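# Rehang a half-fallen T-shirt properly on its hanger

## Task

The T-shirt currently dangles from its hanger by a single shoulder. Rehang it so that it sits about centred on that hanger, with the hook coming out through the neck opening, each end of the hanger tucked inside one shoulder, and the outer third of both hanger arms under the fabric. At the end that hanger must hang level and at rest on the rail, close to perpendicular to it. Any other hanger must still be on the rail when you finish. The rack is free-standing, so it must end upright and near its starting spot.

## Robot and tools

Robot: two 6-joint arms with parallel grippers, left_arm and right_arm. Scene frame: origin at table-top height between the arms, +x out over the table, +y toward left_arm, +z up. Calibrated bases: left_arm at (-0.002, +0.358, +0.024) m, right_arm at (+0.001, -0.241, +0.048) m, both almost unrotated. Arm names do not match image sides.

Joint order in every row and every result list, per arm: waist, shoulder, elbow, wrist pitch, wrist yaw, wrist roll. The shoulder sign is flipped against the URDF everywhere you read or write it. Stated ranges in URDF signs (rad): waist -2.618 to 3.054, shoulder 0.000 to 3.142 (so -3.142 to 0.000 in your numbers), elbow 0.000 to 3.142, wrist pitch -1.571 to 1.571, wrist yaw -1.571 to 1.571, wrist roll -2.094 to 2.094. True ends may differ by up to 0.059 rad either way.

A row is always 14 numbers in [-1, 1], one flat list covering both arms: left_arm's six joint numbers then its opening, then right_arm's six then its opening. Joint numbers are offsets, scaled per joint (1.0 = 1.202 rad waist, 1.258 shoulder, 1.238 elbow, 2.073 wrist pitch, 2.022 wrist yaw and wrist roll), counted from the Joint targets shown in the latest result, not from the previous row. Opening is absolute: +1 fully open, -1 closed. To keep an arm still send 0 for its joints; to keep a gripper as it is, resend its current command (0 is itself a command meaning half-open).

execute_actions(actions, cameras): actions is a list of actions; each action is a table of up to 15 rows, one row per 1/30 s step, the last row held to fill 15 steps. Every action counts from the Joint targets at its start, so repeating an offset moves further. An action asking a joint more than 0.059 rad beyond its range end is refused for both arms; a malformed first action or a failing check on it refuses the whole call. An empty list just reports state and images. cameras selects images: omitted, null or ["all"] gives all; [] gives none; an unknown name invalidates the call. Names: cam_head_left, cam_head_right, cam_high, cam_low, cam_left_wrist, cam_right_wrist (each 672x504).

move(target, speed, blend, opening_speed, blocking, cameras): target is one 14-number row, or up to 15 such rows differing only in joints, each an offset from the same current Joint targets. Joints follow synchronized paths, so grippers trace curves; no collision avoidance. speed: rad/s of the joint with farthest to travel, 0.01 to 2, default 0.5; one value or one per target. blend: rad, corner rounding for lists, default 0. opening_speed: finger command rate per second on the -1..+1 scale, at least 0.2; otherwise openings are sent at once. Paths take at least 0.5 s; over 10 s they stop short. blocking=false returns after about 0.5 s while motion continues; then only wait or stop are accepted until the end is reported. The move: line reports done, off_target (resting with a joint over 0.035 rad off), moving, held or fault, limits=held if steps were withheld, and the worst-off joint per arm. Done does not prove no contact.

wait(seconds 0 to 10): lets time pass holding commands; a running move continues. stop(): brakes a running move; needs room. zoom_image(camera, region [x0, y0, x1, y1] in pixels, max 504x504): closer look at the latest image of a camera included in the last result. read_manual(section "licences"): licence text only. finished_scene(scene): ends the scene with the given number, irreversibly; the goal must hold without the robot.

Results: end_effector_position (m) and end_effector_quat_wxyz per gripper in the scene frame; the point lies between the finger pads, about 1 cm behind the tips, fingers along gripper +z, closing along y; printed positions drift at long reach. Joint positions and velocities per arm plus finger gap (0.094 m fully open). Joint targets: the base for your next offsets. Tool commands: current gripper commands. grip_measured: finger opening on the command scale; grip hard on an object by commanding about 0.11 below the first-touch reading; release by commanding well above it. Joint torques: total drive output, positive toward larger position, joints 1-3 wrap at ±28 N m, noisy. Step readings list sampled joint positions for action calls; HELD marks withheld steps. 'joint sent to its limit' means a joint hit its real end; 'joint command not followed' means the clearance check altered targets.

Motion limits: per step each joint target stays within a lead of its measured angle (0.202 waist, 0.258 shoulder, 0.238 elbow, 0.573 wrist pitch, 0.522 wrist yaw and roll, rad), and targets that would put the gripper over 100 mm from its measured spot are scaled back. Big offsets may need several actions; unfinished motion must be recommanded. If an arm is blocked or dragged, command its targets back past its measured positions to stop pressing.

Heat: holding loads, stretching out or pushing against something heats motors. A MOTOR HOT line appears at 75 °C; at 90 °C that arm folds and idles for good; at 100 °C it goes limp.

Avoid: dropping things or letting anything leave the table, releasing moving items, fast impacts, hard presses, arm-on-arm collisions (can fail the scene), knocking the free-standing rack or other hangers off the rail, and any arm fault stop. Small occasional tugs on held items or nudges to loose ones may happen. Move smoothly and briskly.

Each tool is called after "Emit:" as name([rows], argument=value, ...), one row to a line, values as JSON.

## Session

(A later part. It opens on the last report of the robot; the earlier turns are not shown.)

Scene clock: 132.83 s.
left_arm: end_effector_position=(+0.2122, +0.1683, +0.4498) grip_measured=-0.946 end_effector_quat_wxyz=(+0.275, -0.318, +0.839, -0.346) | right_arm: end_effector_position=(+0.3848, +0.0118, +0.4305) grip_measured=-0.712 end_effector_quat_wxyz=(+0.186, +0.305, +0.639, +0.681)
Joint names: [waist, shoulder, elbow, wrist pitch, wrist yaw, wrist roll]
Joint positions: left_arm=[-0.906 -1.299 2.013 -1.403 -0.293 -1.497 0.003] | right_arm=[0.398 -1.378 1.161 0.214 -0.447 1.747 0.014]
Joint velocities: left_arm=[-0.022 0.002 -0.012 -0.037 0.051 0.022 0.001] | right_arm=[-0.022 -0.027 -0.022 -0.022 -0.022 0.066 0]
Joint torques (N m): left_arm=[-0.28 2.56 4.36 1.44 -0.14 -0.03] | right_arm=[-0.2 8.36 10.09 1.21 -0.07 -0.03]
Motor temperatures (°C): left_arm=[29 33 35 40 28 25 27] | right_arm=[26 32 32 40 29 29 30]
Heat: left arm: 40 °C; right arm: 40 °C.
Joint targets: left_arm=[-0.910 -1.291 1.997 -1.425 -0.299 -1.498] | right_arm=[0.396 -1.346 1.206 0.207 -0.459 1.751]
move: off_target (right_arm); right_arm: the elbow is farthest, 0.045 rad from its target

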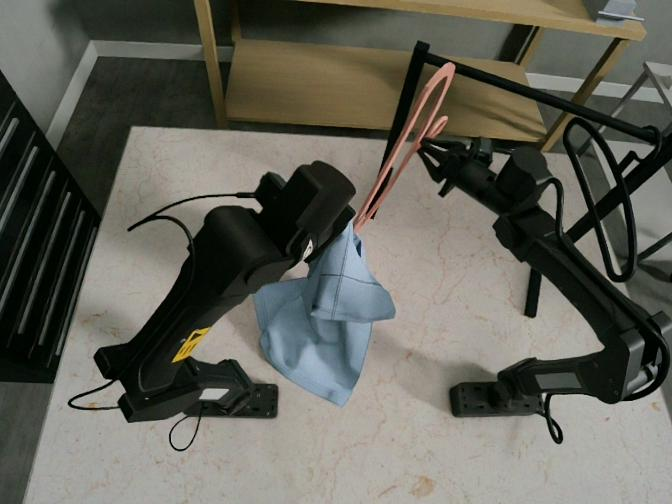

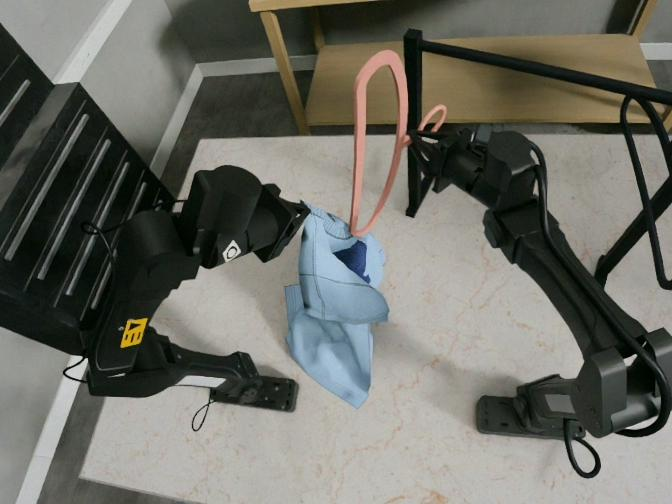

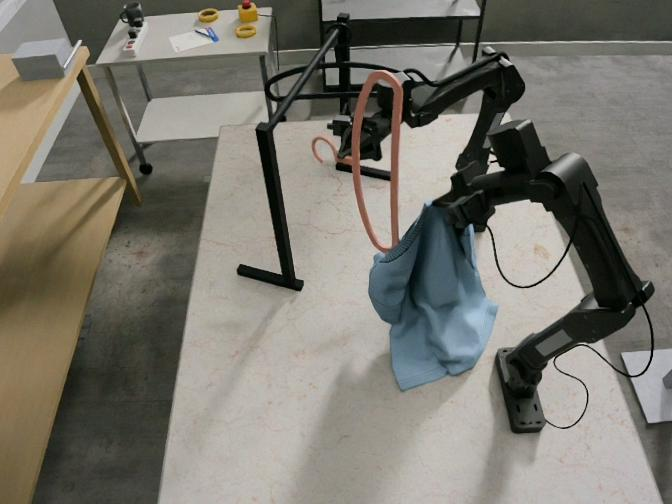

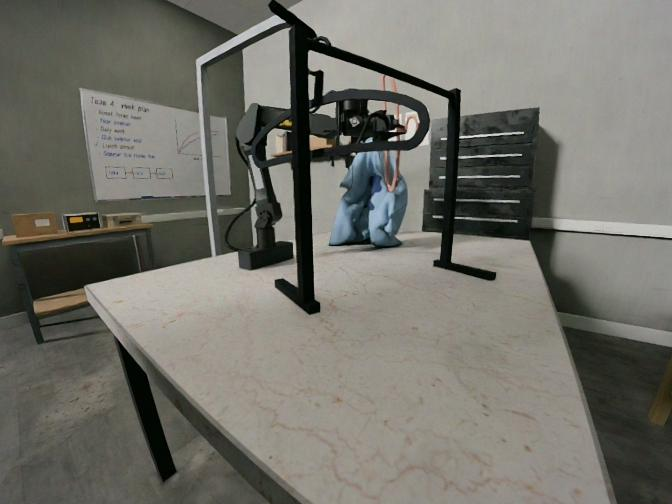

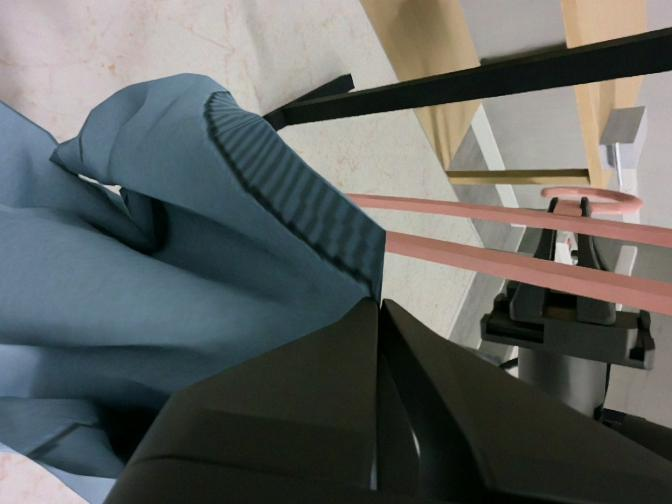

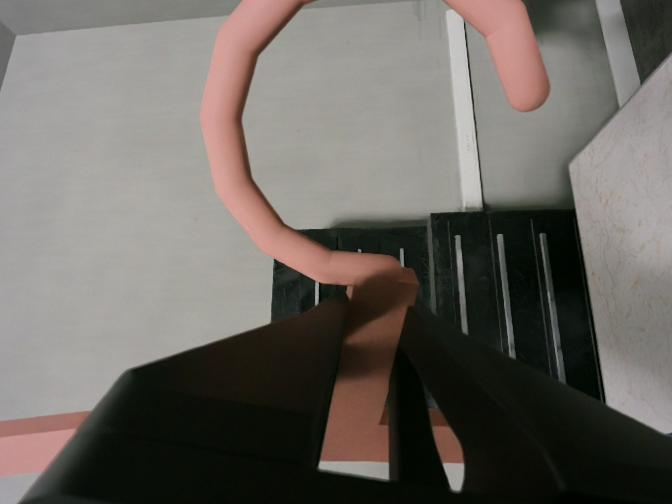

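Emit:
zoom_image(camera="cam_head_right", region=[280, 180, 420, 320])

Emit:
zoom_image(camera="cam_high", region=[340, 180, 480, 320])

Emit:
zoom_image(camera="cam_head_left", region=[280, 180, 420, 320])

Emit:
zoom_image(camera="cam_low", region=[300, 100, 460, 260])

Scaled by 3.600 from the camera's 672x504 image, which has a finer 960x720 frame.

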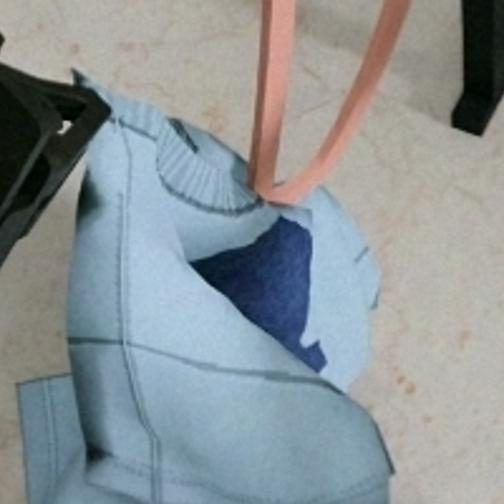

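Scaled by 3.600 from the camera's 672x504 image, which has a finer 960x720 frame.

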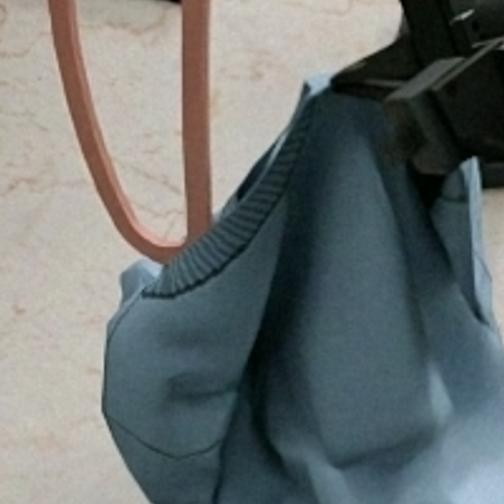

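Scaled by 3.600 from the camera's 672x504 image, which has a finer 960x720 frame.

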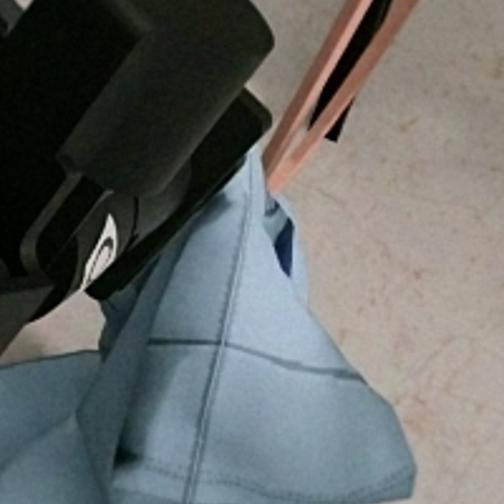

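Scaled by 3.150 from the camera's 672x504 image, which has a finer 960x720 frame.

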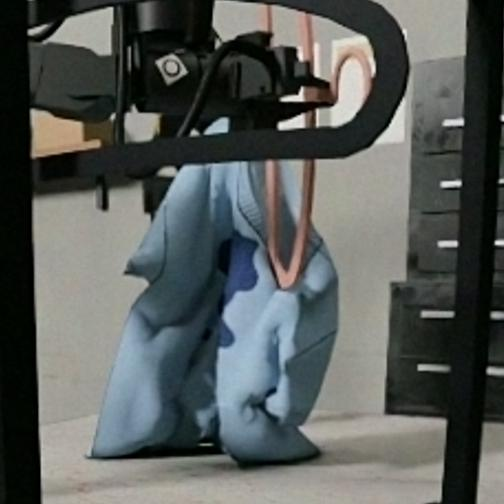

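Emit:
move(target=[0,0,0,0,0,0,-0.95,-0.05,-0.012,0.20,-0.11,-0.025,0,-1])

Emit:
zoom_image(camera="cam_low", region=[300, 100, 460, 260])

Emit:
zoom_image(camera="cam_head_right", region=[280, 180, 420, 320])

Emit:
zoom_image(camera="cam_high", region=[340, 180, 480, 320])

Scene clock: 134.97 s.
left_arm: end_effector_position=(+0.2122, +0.1683, +0.4498) grip_measured=-0.946 end_effector_quat_wxyz=(+0.275, -0.318, +0.839, -0.346) | right_arm: end_effector_position=(+0.3820, -0.0068, +0.4982) grip_measured=-0.712 end_effector_quat_wxyz=(+0.191, +0.298, +0.635, +0.687)
Joint names: [waist, shoulder, elbow, wrist pitch, wrist yaw, wrist roll]
Joint positions: left_arm=[-0.906 -1.299 2.013 -1.403 -0.293 -1.497 0.003] | right_arm=[0.34 -1.378 1.412 -0.015 -0.509 1.747 0.014]
Joint velocities: left_arm=[-0.007 0.002 0.007 -0.022 0.066 0.007 0] | right_arm=[0.007 0.002 0.017 0.081 -0.022 -0.022 0]
Joint torques (N m): left_arm=[-0.39 2.54 4.36 1.45 -0.19 0] | right_arm=[-0.35 6.65 9.52 1.17 -0.02 -0.03]
Motor temperatures (°C): left_arm=[29 33 35 40 28 25 27] | right_arm=[26 32 32 40 29 29 30]
Heat: left arm: 40 °C; right arm: 40 °C.
Joint targets: left_arm=[-0.910 -1.291 1.997 -1.425 -0.299 -1.498] | right_arm=[0.335 -1.361 1.453 -0.021 -0.510 1.751]
move: off_target (right_arm); right_arm: the elbow is farthest, 0.042 rad from its target

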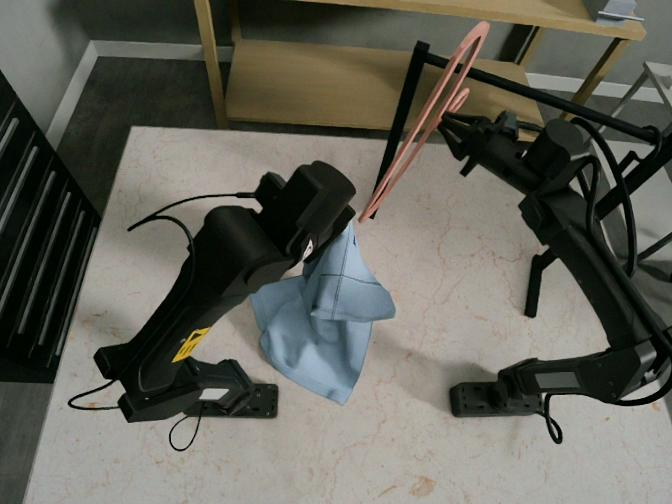

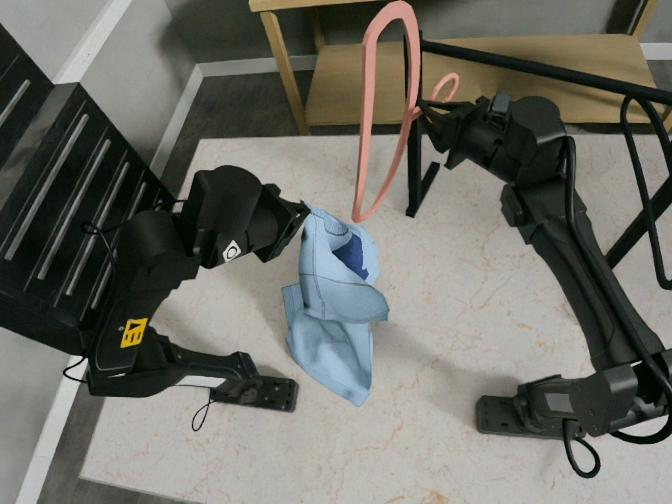

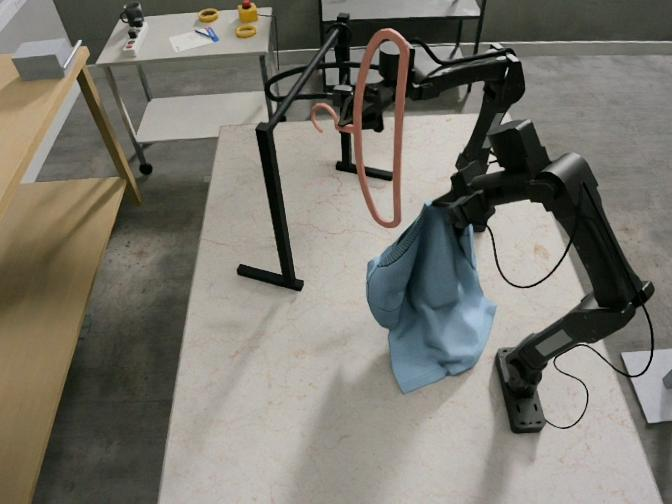

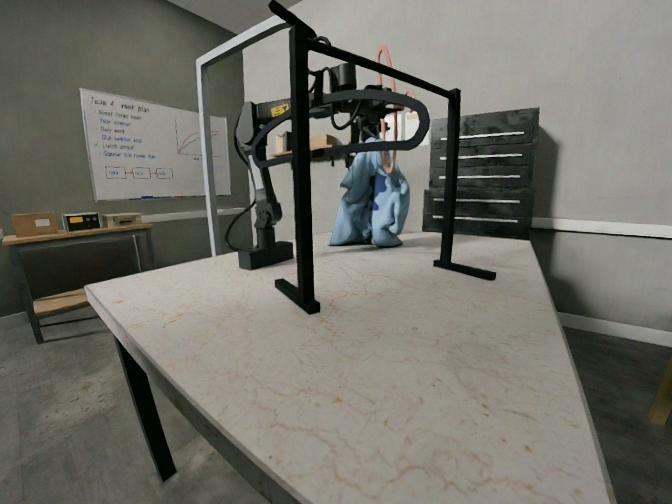

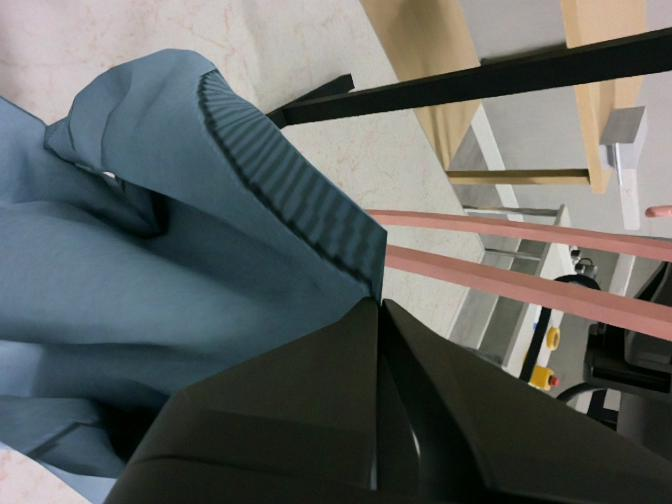

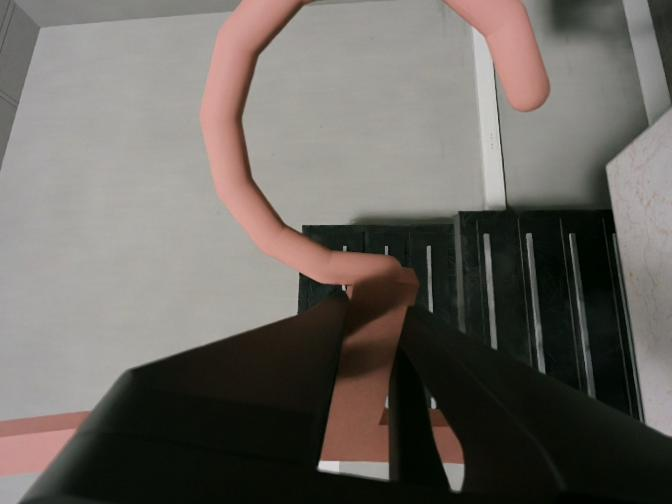

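Scaled by 3.150 from the camera's 672x504 image, which has a finer 960x720 frame.

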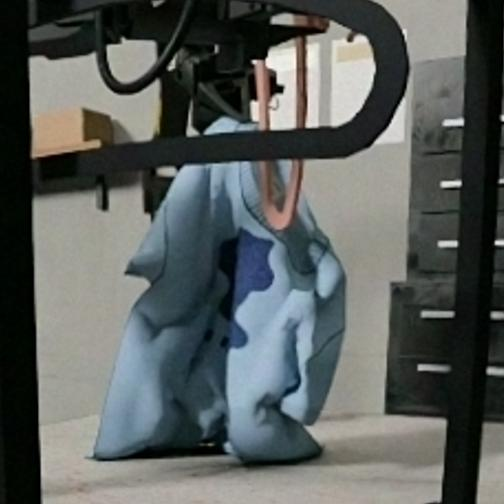

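Scaled by 3.600 from the camera's 672x504 image, which has a finer 960x720 frame.

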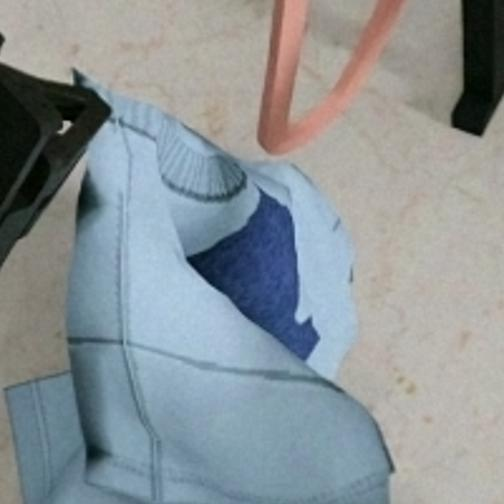

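Scaled by 3.600 from the camera's 672x504 image, which has a finer 960x720 frame.

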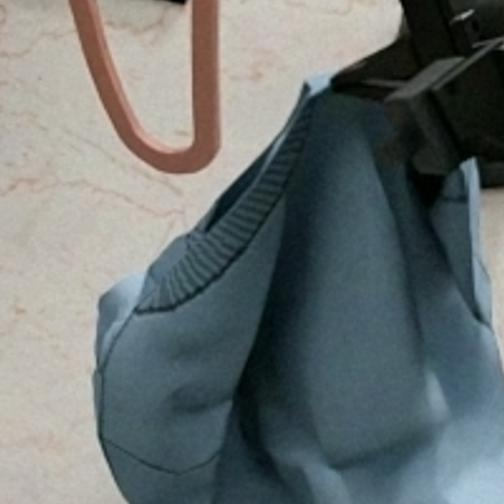

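Emit:
move(target=[0,0,0,0,0,0,-0.95,0.055,-0.027,-0.043,0.042,0.033,0,-1])

Emit:
zoom_image(camera="cam_low", region=[300, 100, 460, 260])

Emit:
zoom_image(camera="cam_head_right", region=[280, 180, 420, 320])

Emit:
zoom_image(camera="cam_high", region=[340, 180, 480, 320])

Scene clock: 137.00 s.
left_arm: end_effector_position=(+0.2122, +0.1683, +0.4498) grip_measured=-0.946 end_effector_quat_wxyz=(+0.275, -0.318, +0.839, -0.346) | right_arm: end_effector_position=(+0.3791, +0.0117, +0.4948) grip_measured=-0.712 end_effector_quat_wxyz=(+0.188, +0.296, +0.636, +0.687)
Joint names: [waist, shoulder, elbow, wrist pitch, wrist yaw, wrist roll]
Joint positions: left_arm=[-0.906 -1.299 2.013 -1.403 -0.293 -1.497 0.003] | right_arm=[0.4 -1.393 1.412 -0.002 -0.455 1.747 0.014]
Joint velocities: left_arm=[0.012 0.002 0.007 0.022 -0.022 -0.066 0] | right_arm=[-0.002 0.007 -0.012 -0.022 0.037 -0.022 0.001]
Joint torques (N m): left_arm=[-0.27 2.36 4.41 1.44 -0.14 -0.03] | right_arm=[0.1 5.18 5.71 1.86 0.1 -0.03]
Motor temperatures (°C): left_arm=[29 33 34 40 28 25 27] | right_arm=[26 32 32 40 29 29 30]
Heat: left arm: 40 °C; right arm: 40 °C.
Joint targets: left_arm=[-0.910 -1.291 1.997 -1.425 -0.299 -1.498] | right_arm=[0.402 -1.395 1.400 0.066 -0.443 1.751]
move: off_target (right_arm); right_arm: the wrist pitch is farthest, 0.068 rad from its target

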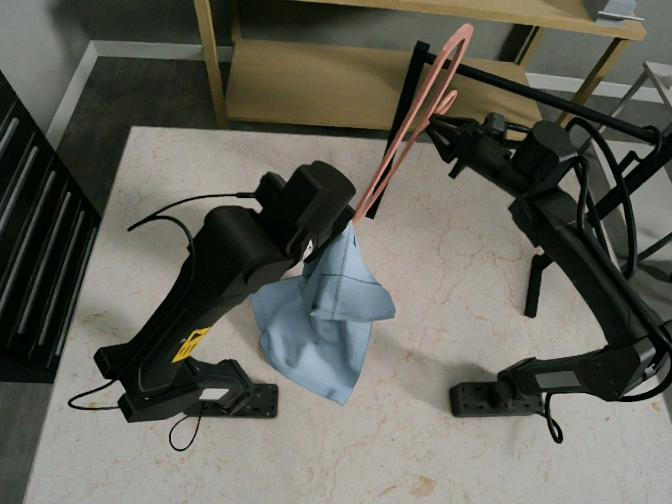

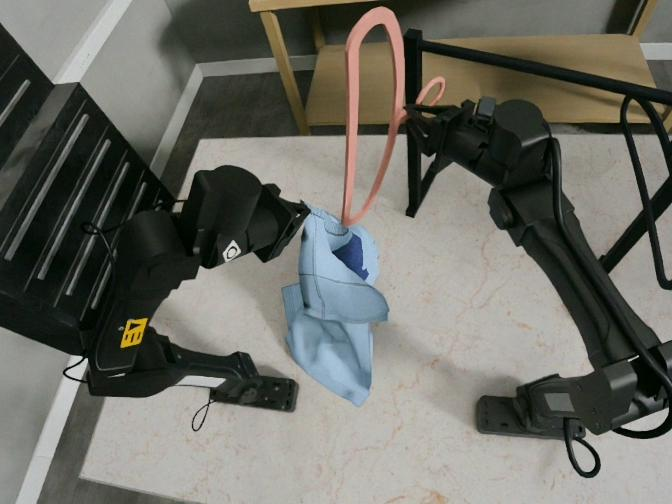

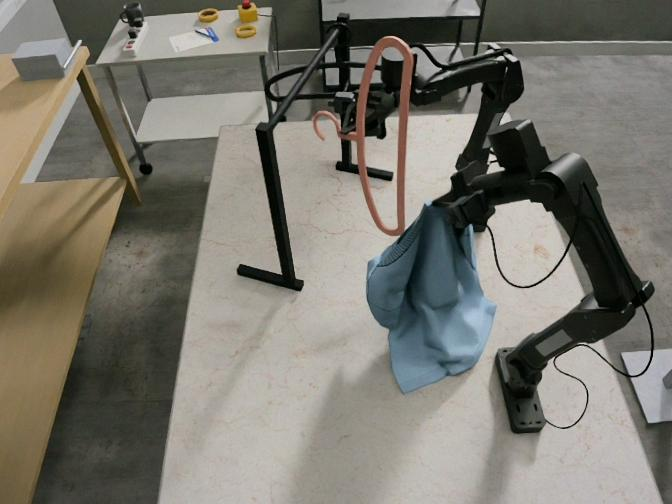

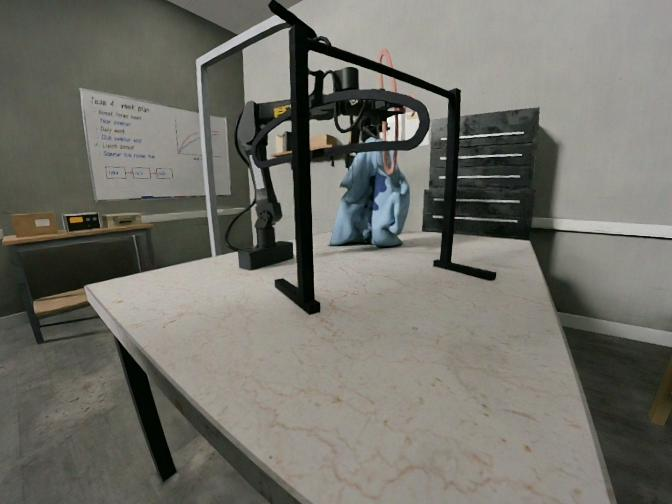

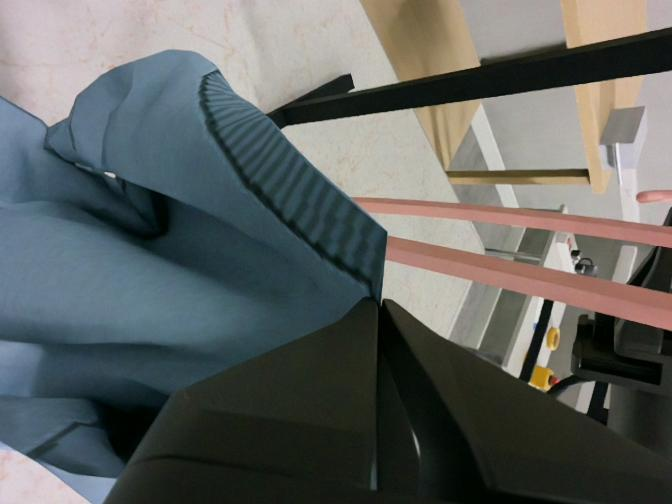

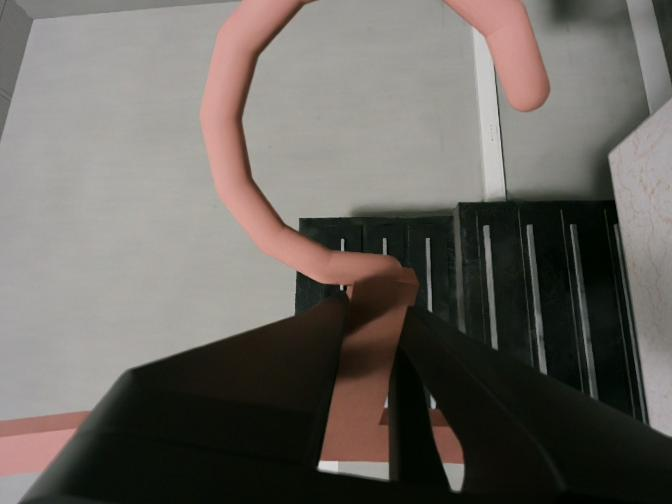

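Scaled by 3.150 from the camera's 672x504 image, which has a finer 960x720 frame.

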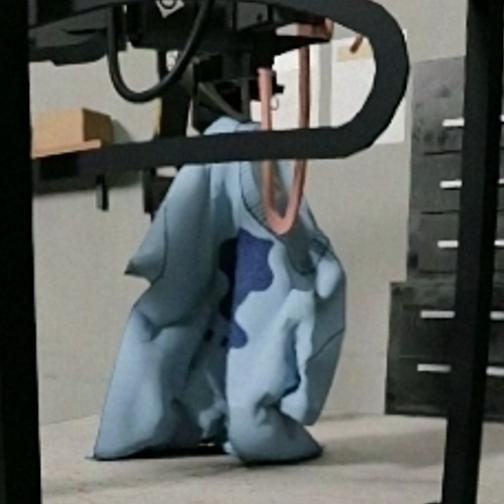

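Scaled by 3.600 from the camera's 672x504 image, which has a finer 960x720 frame.

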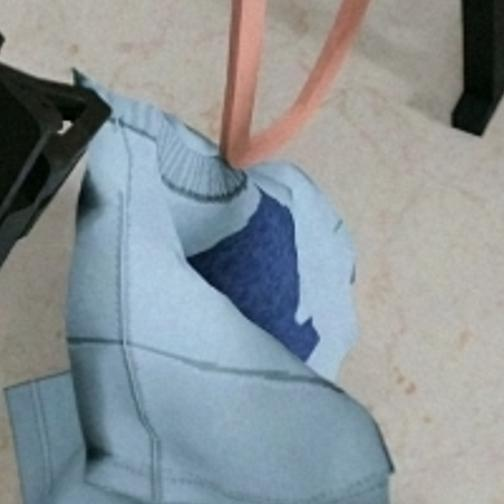

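Scaled by 3.600 from the camera's 672x504 image, which has a finer 960x720 frame.

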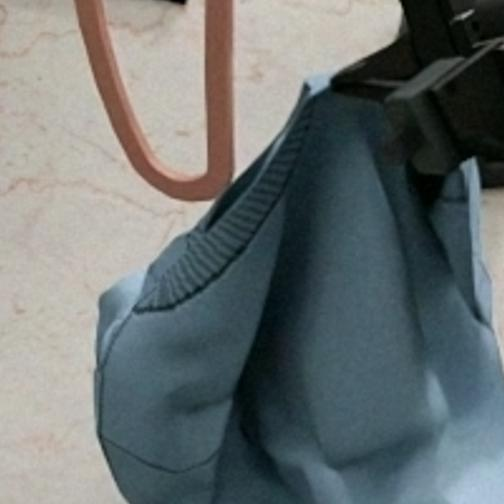

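Emit:
move(target=[0,0,0,0,0,0,-0.95,0.0445,-0.0235,0.019,0.003,0.0265,0,-1])

Emit:
zoom_image(camera="cam_low", region=[300, 100, 460, 260])

Emit:
zoom_image(camera="cam_head_right", region=[280, 180, 420, 320])

Emit:
zoom_image(camera="cam_high", region=[340, 180, 480, 320])

Scene clock: 138.70 s.
left_arm: end_effector_position=(+0.2122, +0.1683, +0.4498) grip_measured=-0.946 end_effector_quat_wxyz=(+0.275, -0.318, +0.839, -0.346) | right_arm: end_effector_position=(+0.3833, +0.0284, +0.4830) grip_measured=-0.712 end_effector_quat_wxyz=(+0.187, +0.307, +0.640, +0.680)
Joint names: [waist, shoulder, elbow, wrist pitch, wrist yaw, wrist roll]
Joint positions: left_arm=[-0.906 -1.299 2.013 -1.403 -0.293 -1.497 0.003] | right_arm=[0.452 -1.425 1.412 0.005 -0.391 1.747 0.014]
Joint velocities: left_arm=[-0.017 -0.002 -0.002 0.037 -0.007 0.066 0] | right_arm=[-0.007 0.012 0.002 0.081 0.022 0.037 0]
Joint torques (N m): left_arm=[-0.61 2.39 4.51 1.4 -0.15 -0.05] | right_arm=[0.18 5.7 7.42 1.88 0.09 -0.03]
Motor temperatures (°C): left_arm=[29 33 34 40 28 25 27] | right_arm=[26 32 32 40 29 29 30]
Heat: left arm: 40 °C; right arm: 40 °C.
Joint targets: left_arm=[-0.910 -1.291 1.997 -1.425 -0.299 -1.498] | right_arm=[0.455 -1.425 1.424 0.072 -0.389 1.751]
move: off_target (right_arm); right_arm: the wrist pitch is farthest, 0.067 rad from its target

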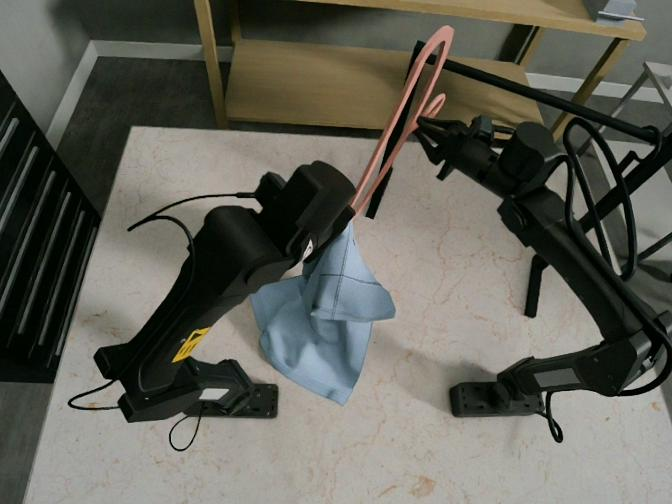

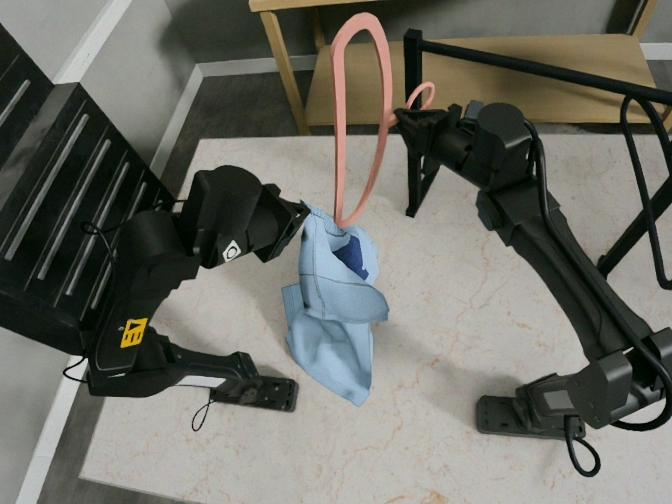

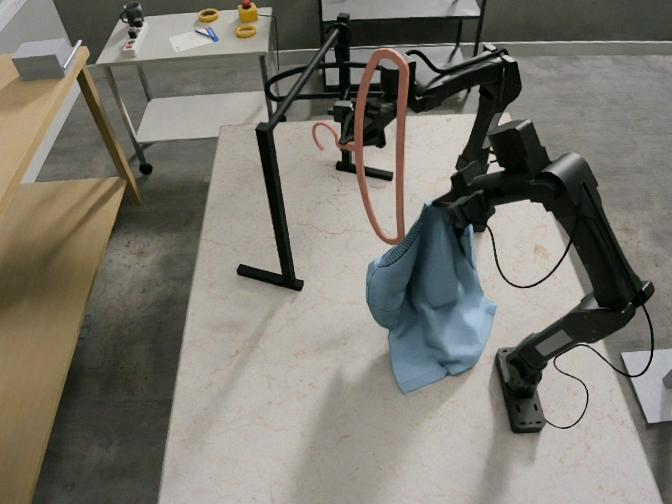

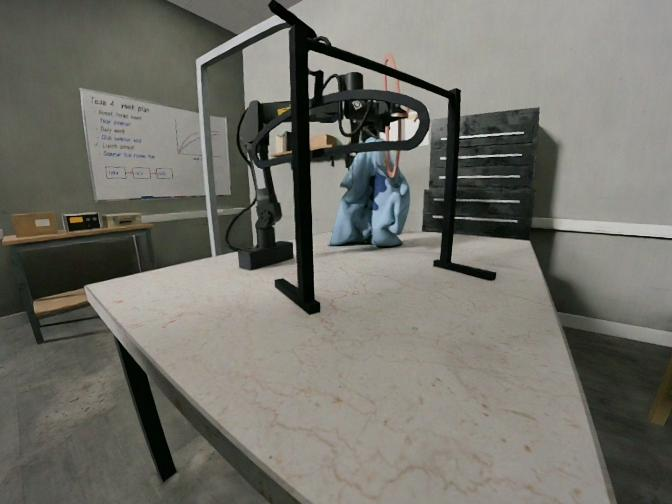

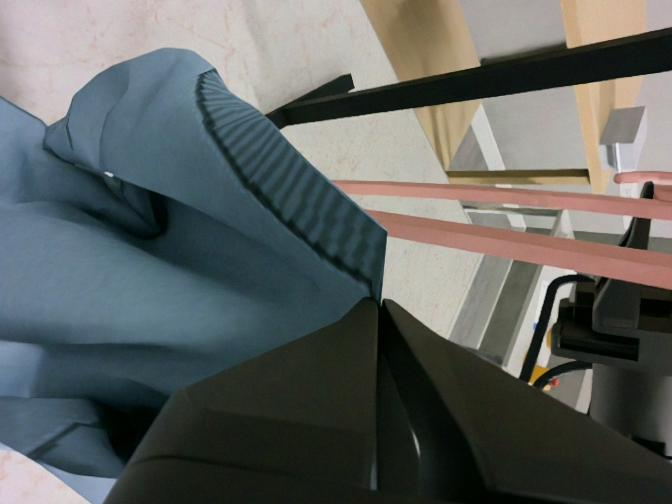

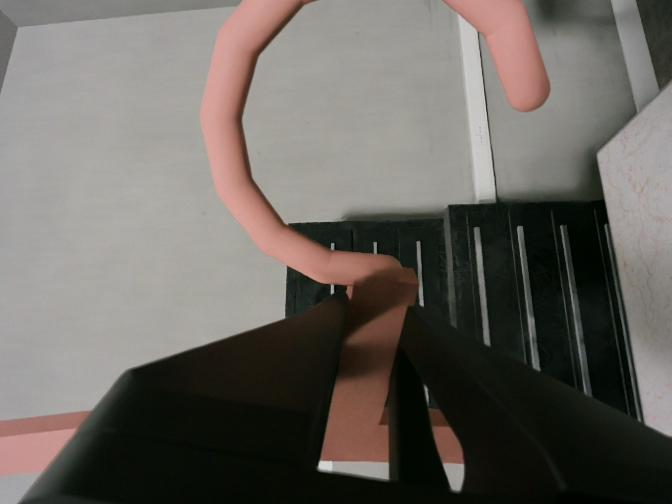

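Scaled by 3.150 from the camera's 672x504 image, which has a finer 960x720 frame.

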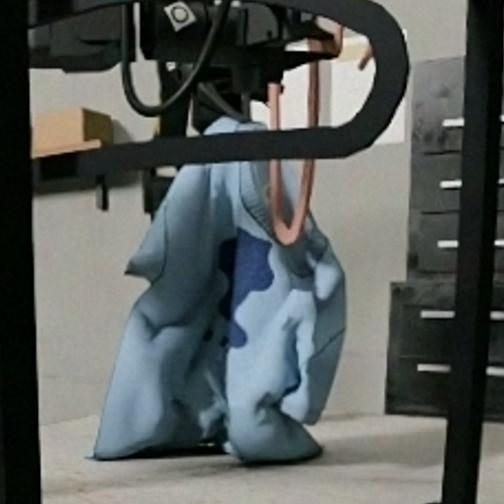

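Scaled by 3.600 from the camera's 672x504 image, which has a finer 960x720 frame.

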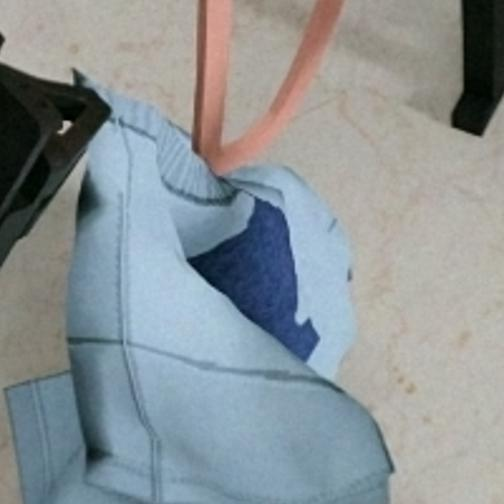

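Scaled by 3.600 from the camera's 672x504 image, which has a finer 960x720 frame.

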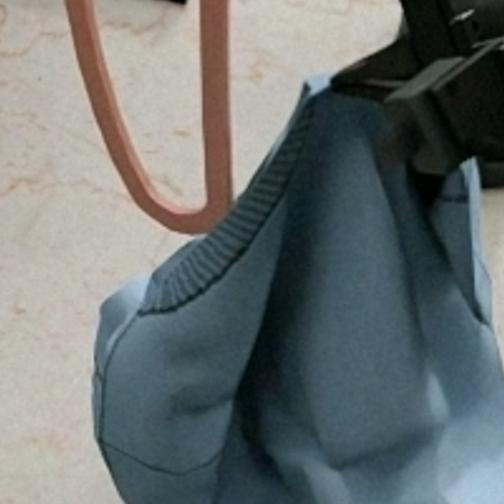

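Emit:
move(target=[0,0,0,0,0,0,-0.95,0.0425,-0.076,0.205,-0.064,0.025,0,-1])

Emit:
zoom_image(camera="cam_low", region=[300, 100, 460, 260])

Emit:
zoom_image(camera="cam_head_right", region=[280, 180, 420, 320])

Emit:
zoom_image(camera="cam_high", region=[340, 180, 480, 320])

Scene clock: 140.50 s.
left_arm: end_effector_position=(+0.2122, +0.1683, +0.4498) grip_measured=-0.946 end_effector_quat_wxyz=(+0.275, -0.318, +0.839, -0.346) | right_arm: end_effector_position=(+0.3875, +0.0496, +0.5329) grip_measured=-0.712 end_effector_quat_wxyz=(+0.197, +0.286, +0.624, +0.700)
Joint names: [waist, shoulder, elbow, wrist pitch, wrist yaw, wrist roll]
Joint positions: left_arm=[-0.906 -1.299 2.013 -1.403 -0.293 -1.497 0.003] | right_arm=[0.502 -1.517 1.634 -0.056 -0.351 1.747 0.014]
Joint velocities: left_arm=[-0.022 -0.007 -0.002 -0.022 0.037 0.007 -0.001] | right_arm=[0.002 0.017 -0.012 -0.037 -0.022 -0.022 0]
Joint torques (N m): left_arm=[-0.32 2.54 4.48 1.45 -0.13 -0.06] | right_arm=[0.31 6.04 9.61 1.2 0.1 -0.03]
Motor temperatures (°C): left_arm=[29 33 34 40 28 25 27] | right_arm=[26 32 32 40 29 29 30]
Heat: left arm: 40 °C; right arm: 40 °C.
Joint targets: left_arm=[-0.910 -1.291 1.997 -1.425 -0.299 -1.498] | right_arm=[0.506 -1.520 1.677 -0.060 -0.339 1.751]
move: off_target (right_arm); right_arm: the elbow is farthest, 0.044 rad from its target

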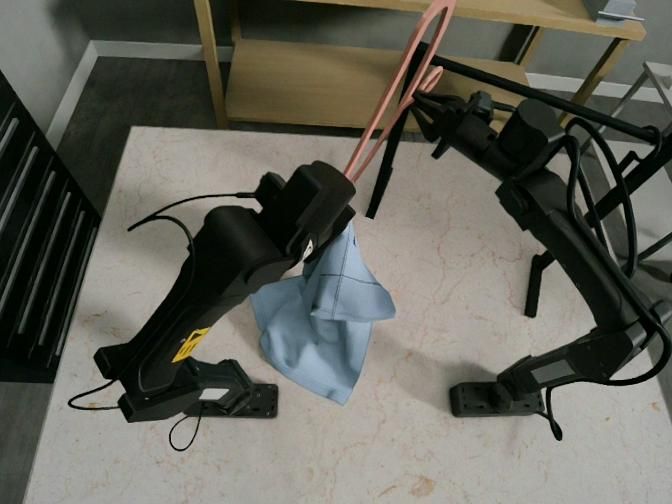

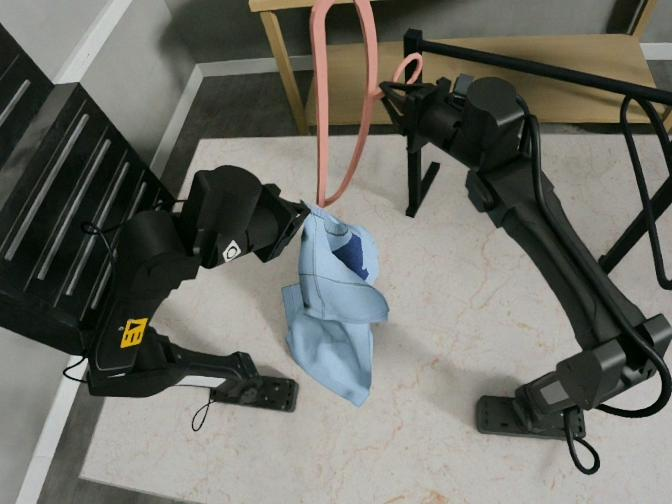

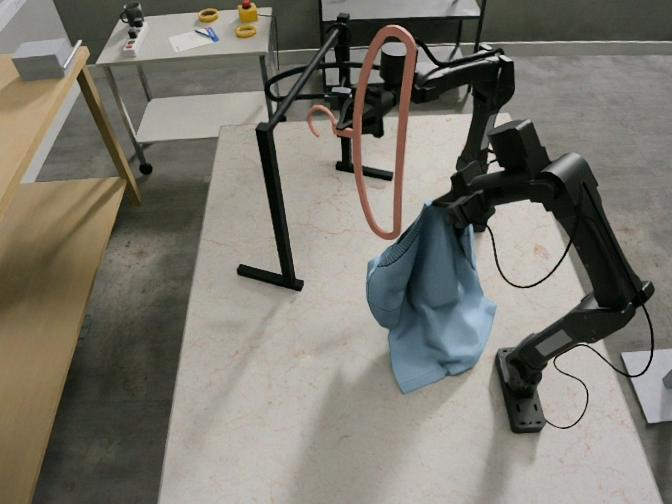

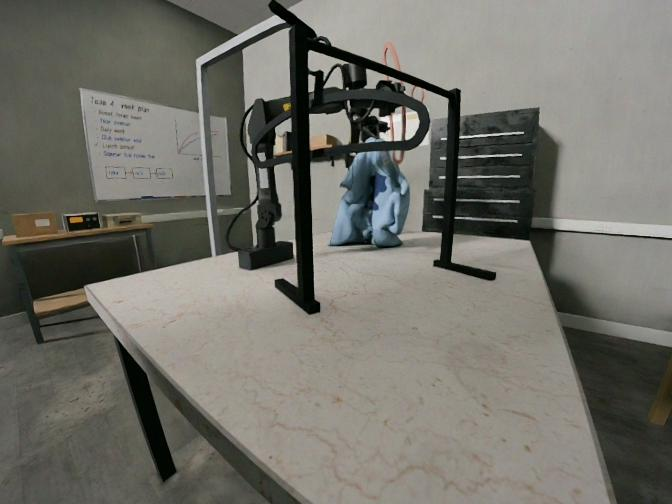

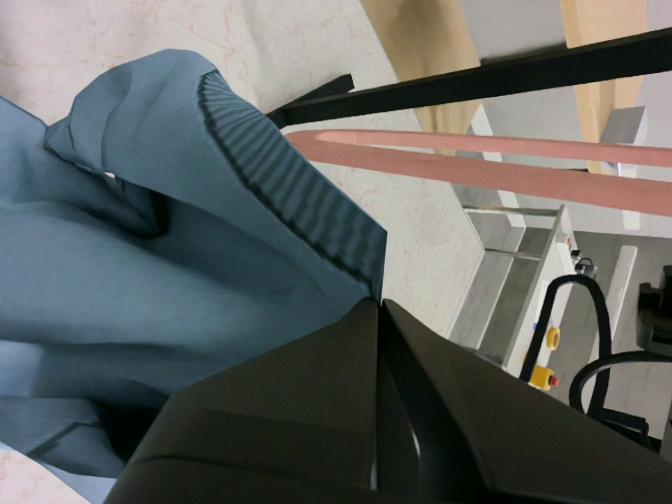

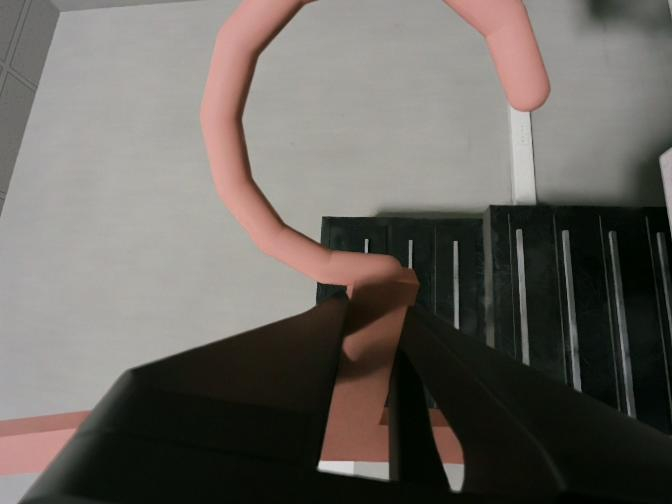

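Scaled by 3.150 from the camera's 672x504 image, which has a finer 960x720 frame.

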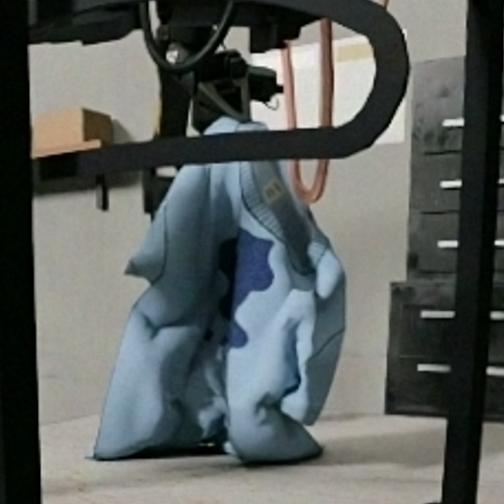

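Scaled by 3.600 from the camera's 672x504 image, which has a finer 960x720 frame.

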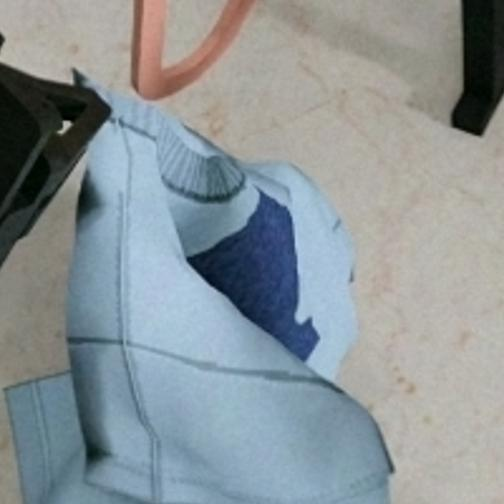

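Scaled by 3.600 from the camera's 672x504 image, which has a finer 960x720 frame.

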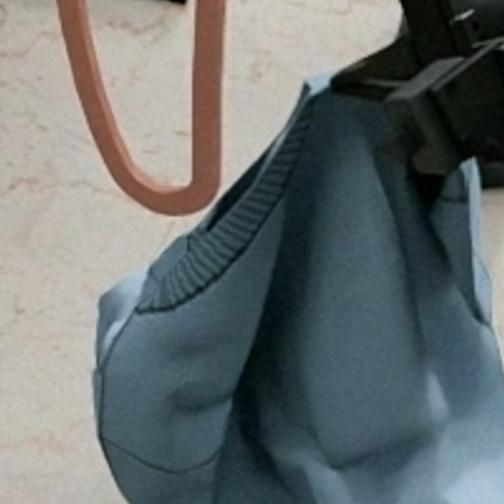

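Emit:
zoom_image(camera="cam_low", region=[360, 130, 420, 190])

Emit:
zoom_image(camera="cam_head_right", region=[300, 190, 370, 260])

Scaled by 8.400 from the camera's 672x504 image, which has a finer 960x720 frame.

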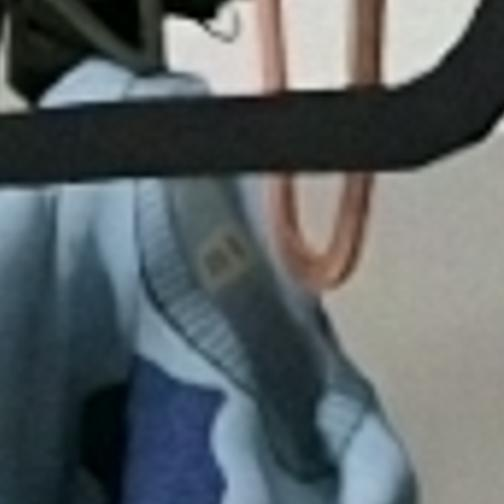

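Scaled by 7.200 from the camera's 672x504 image, which has a finer 960x720 frame.

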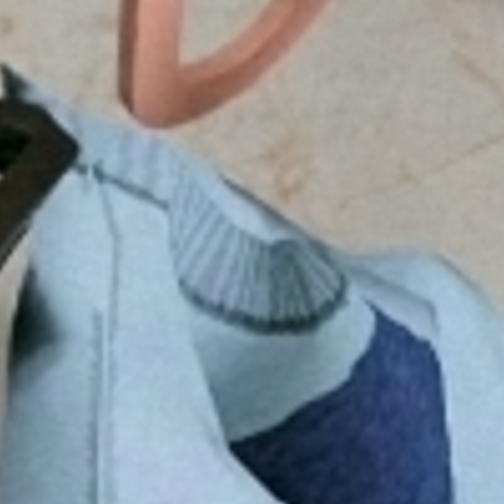

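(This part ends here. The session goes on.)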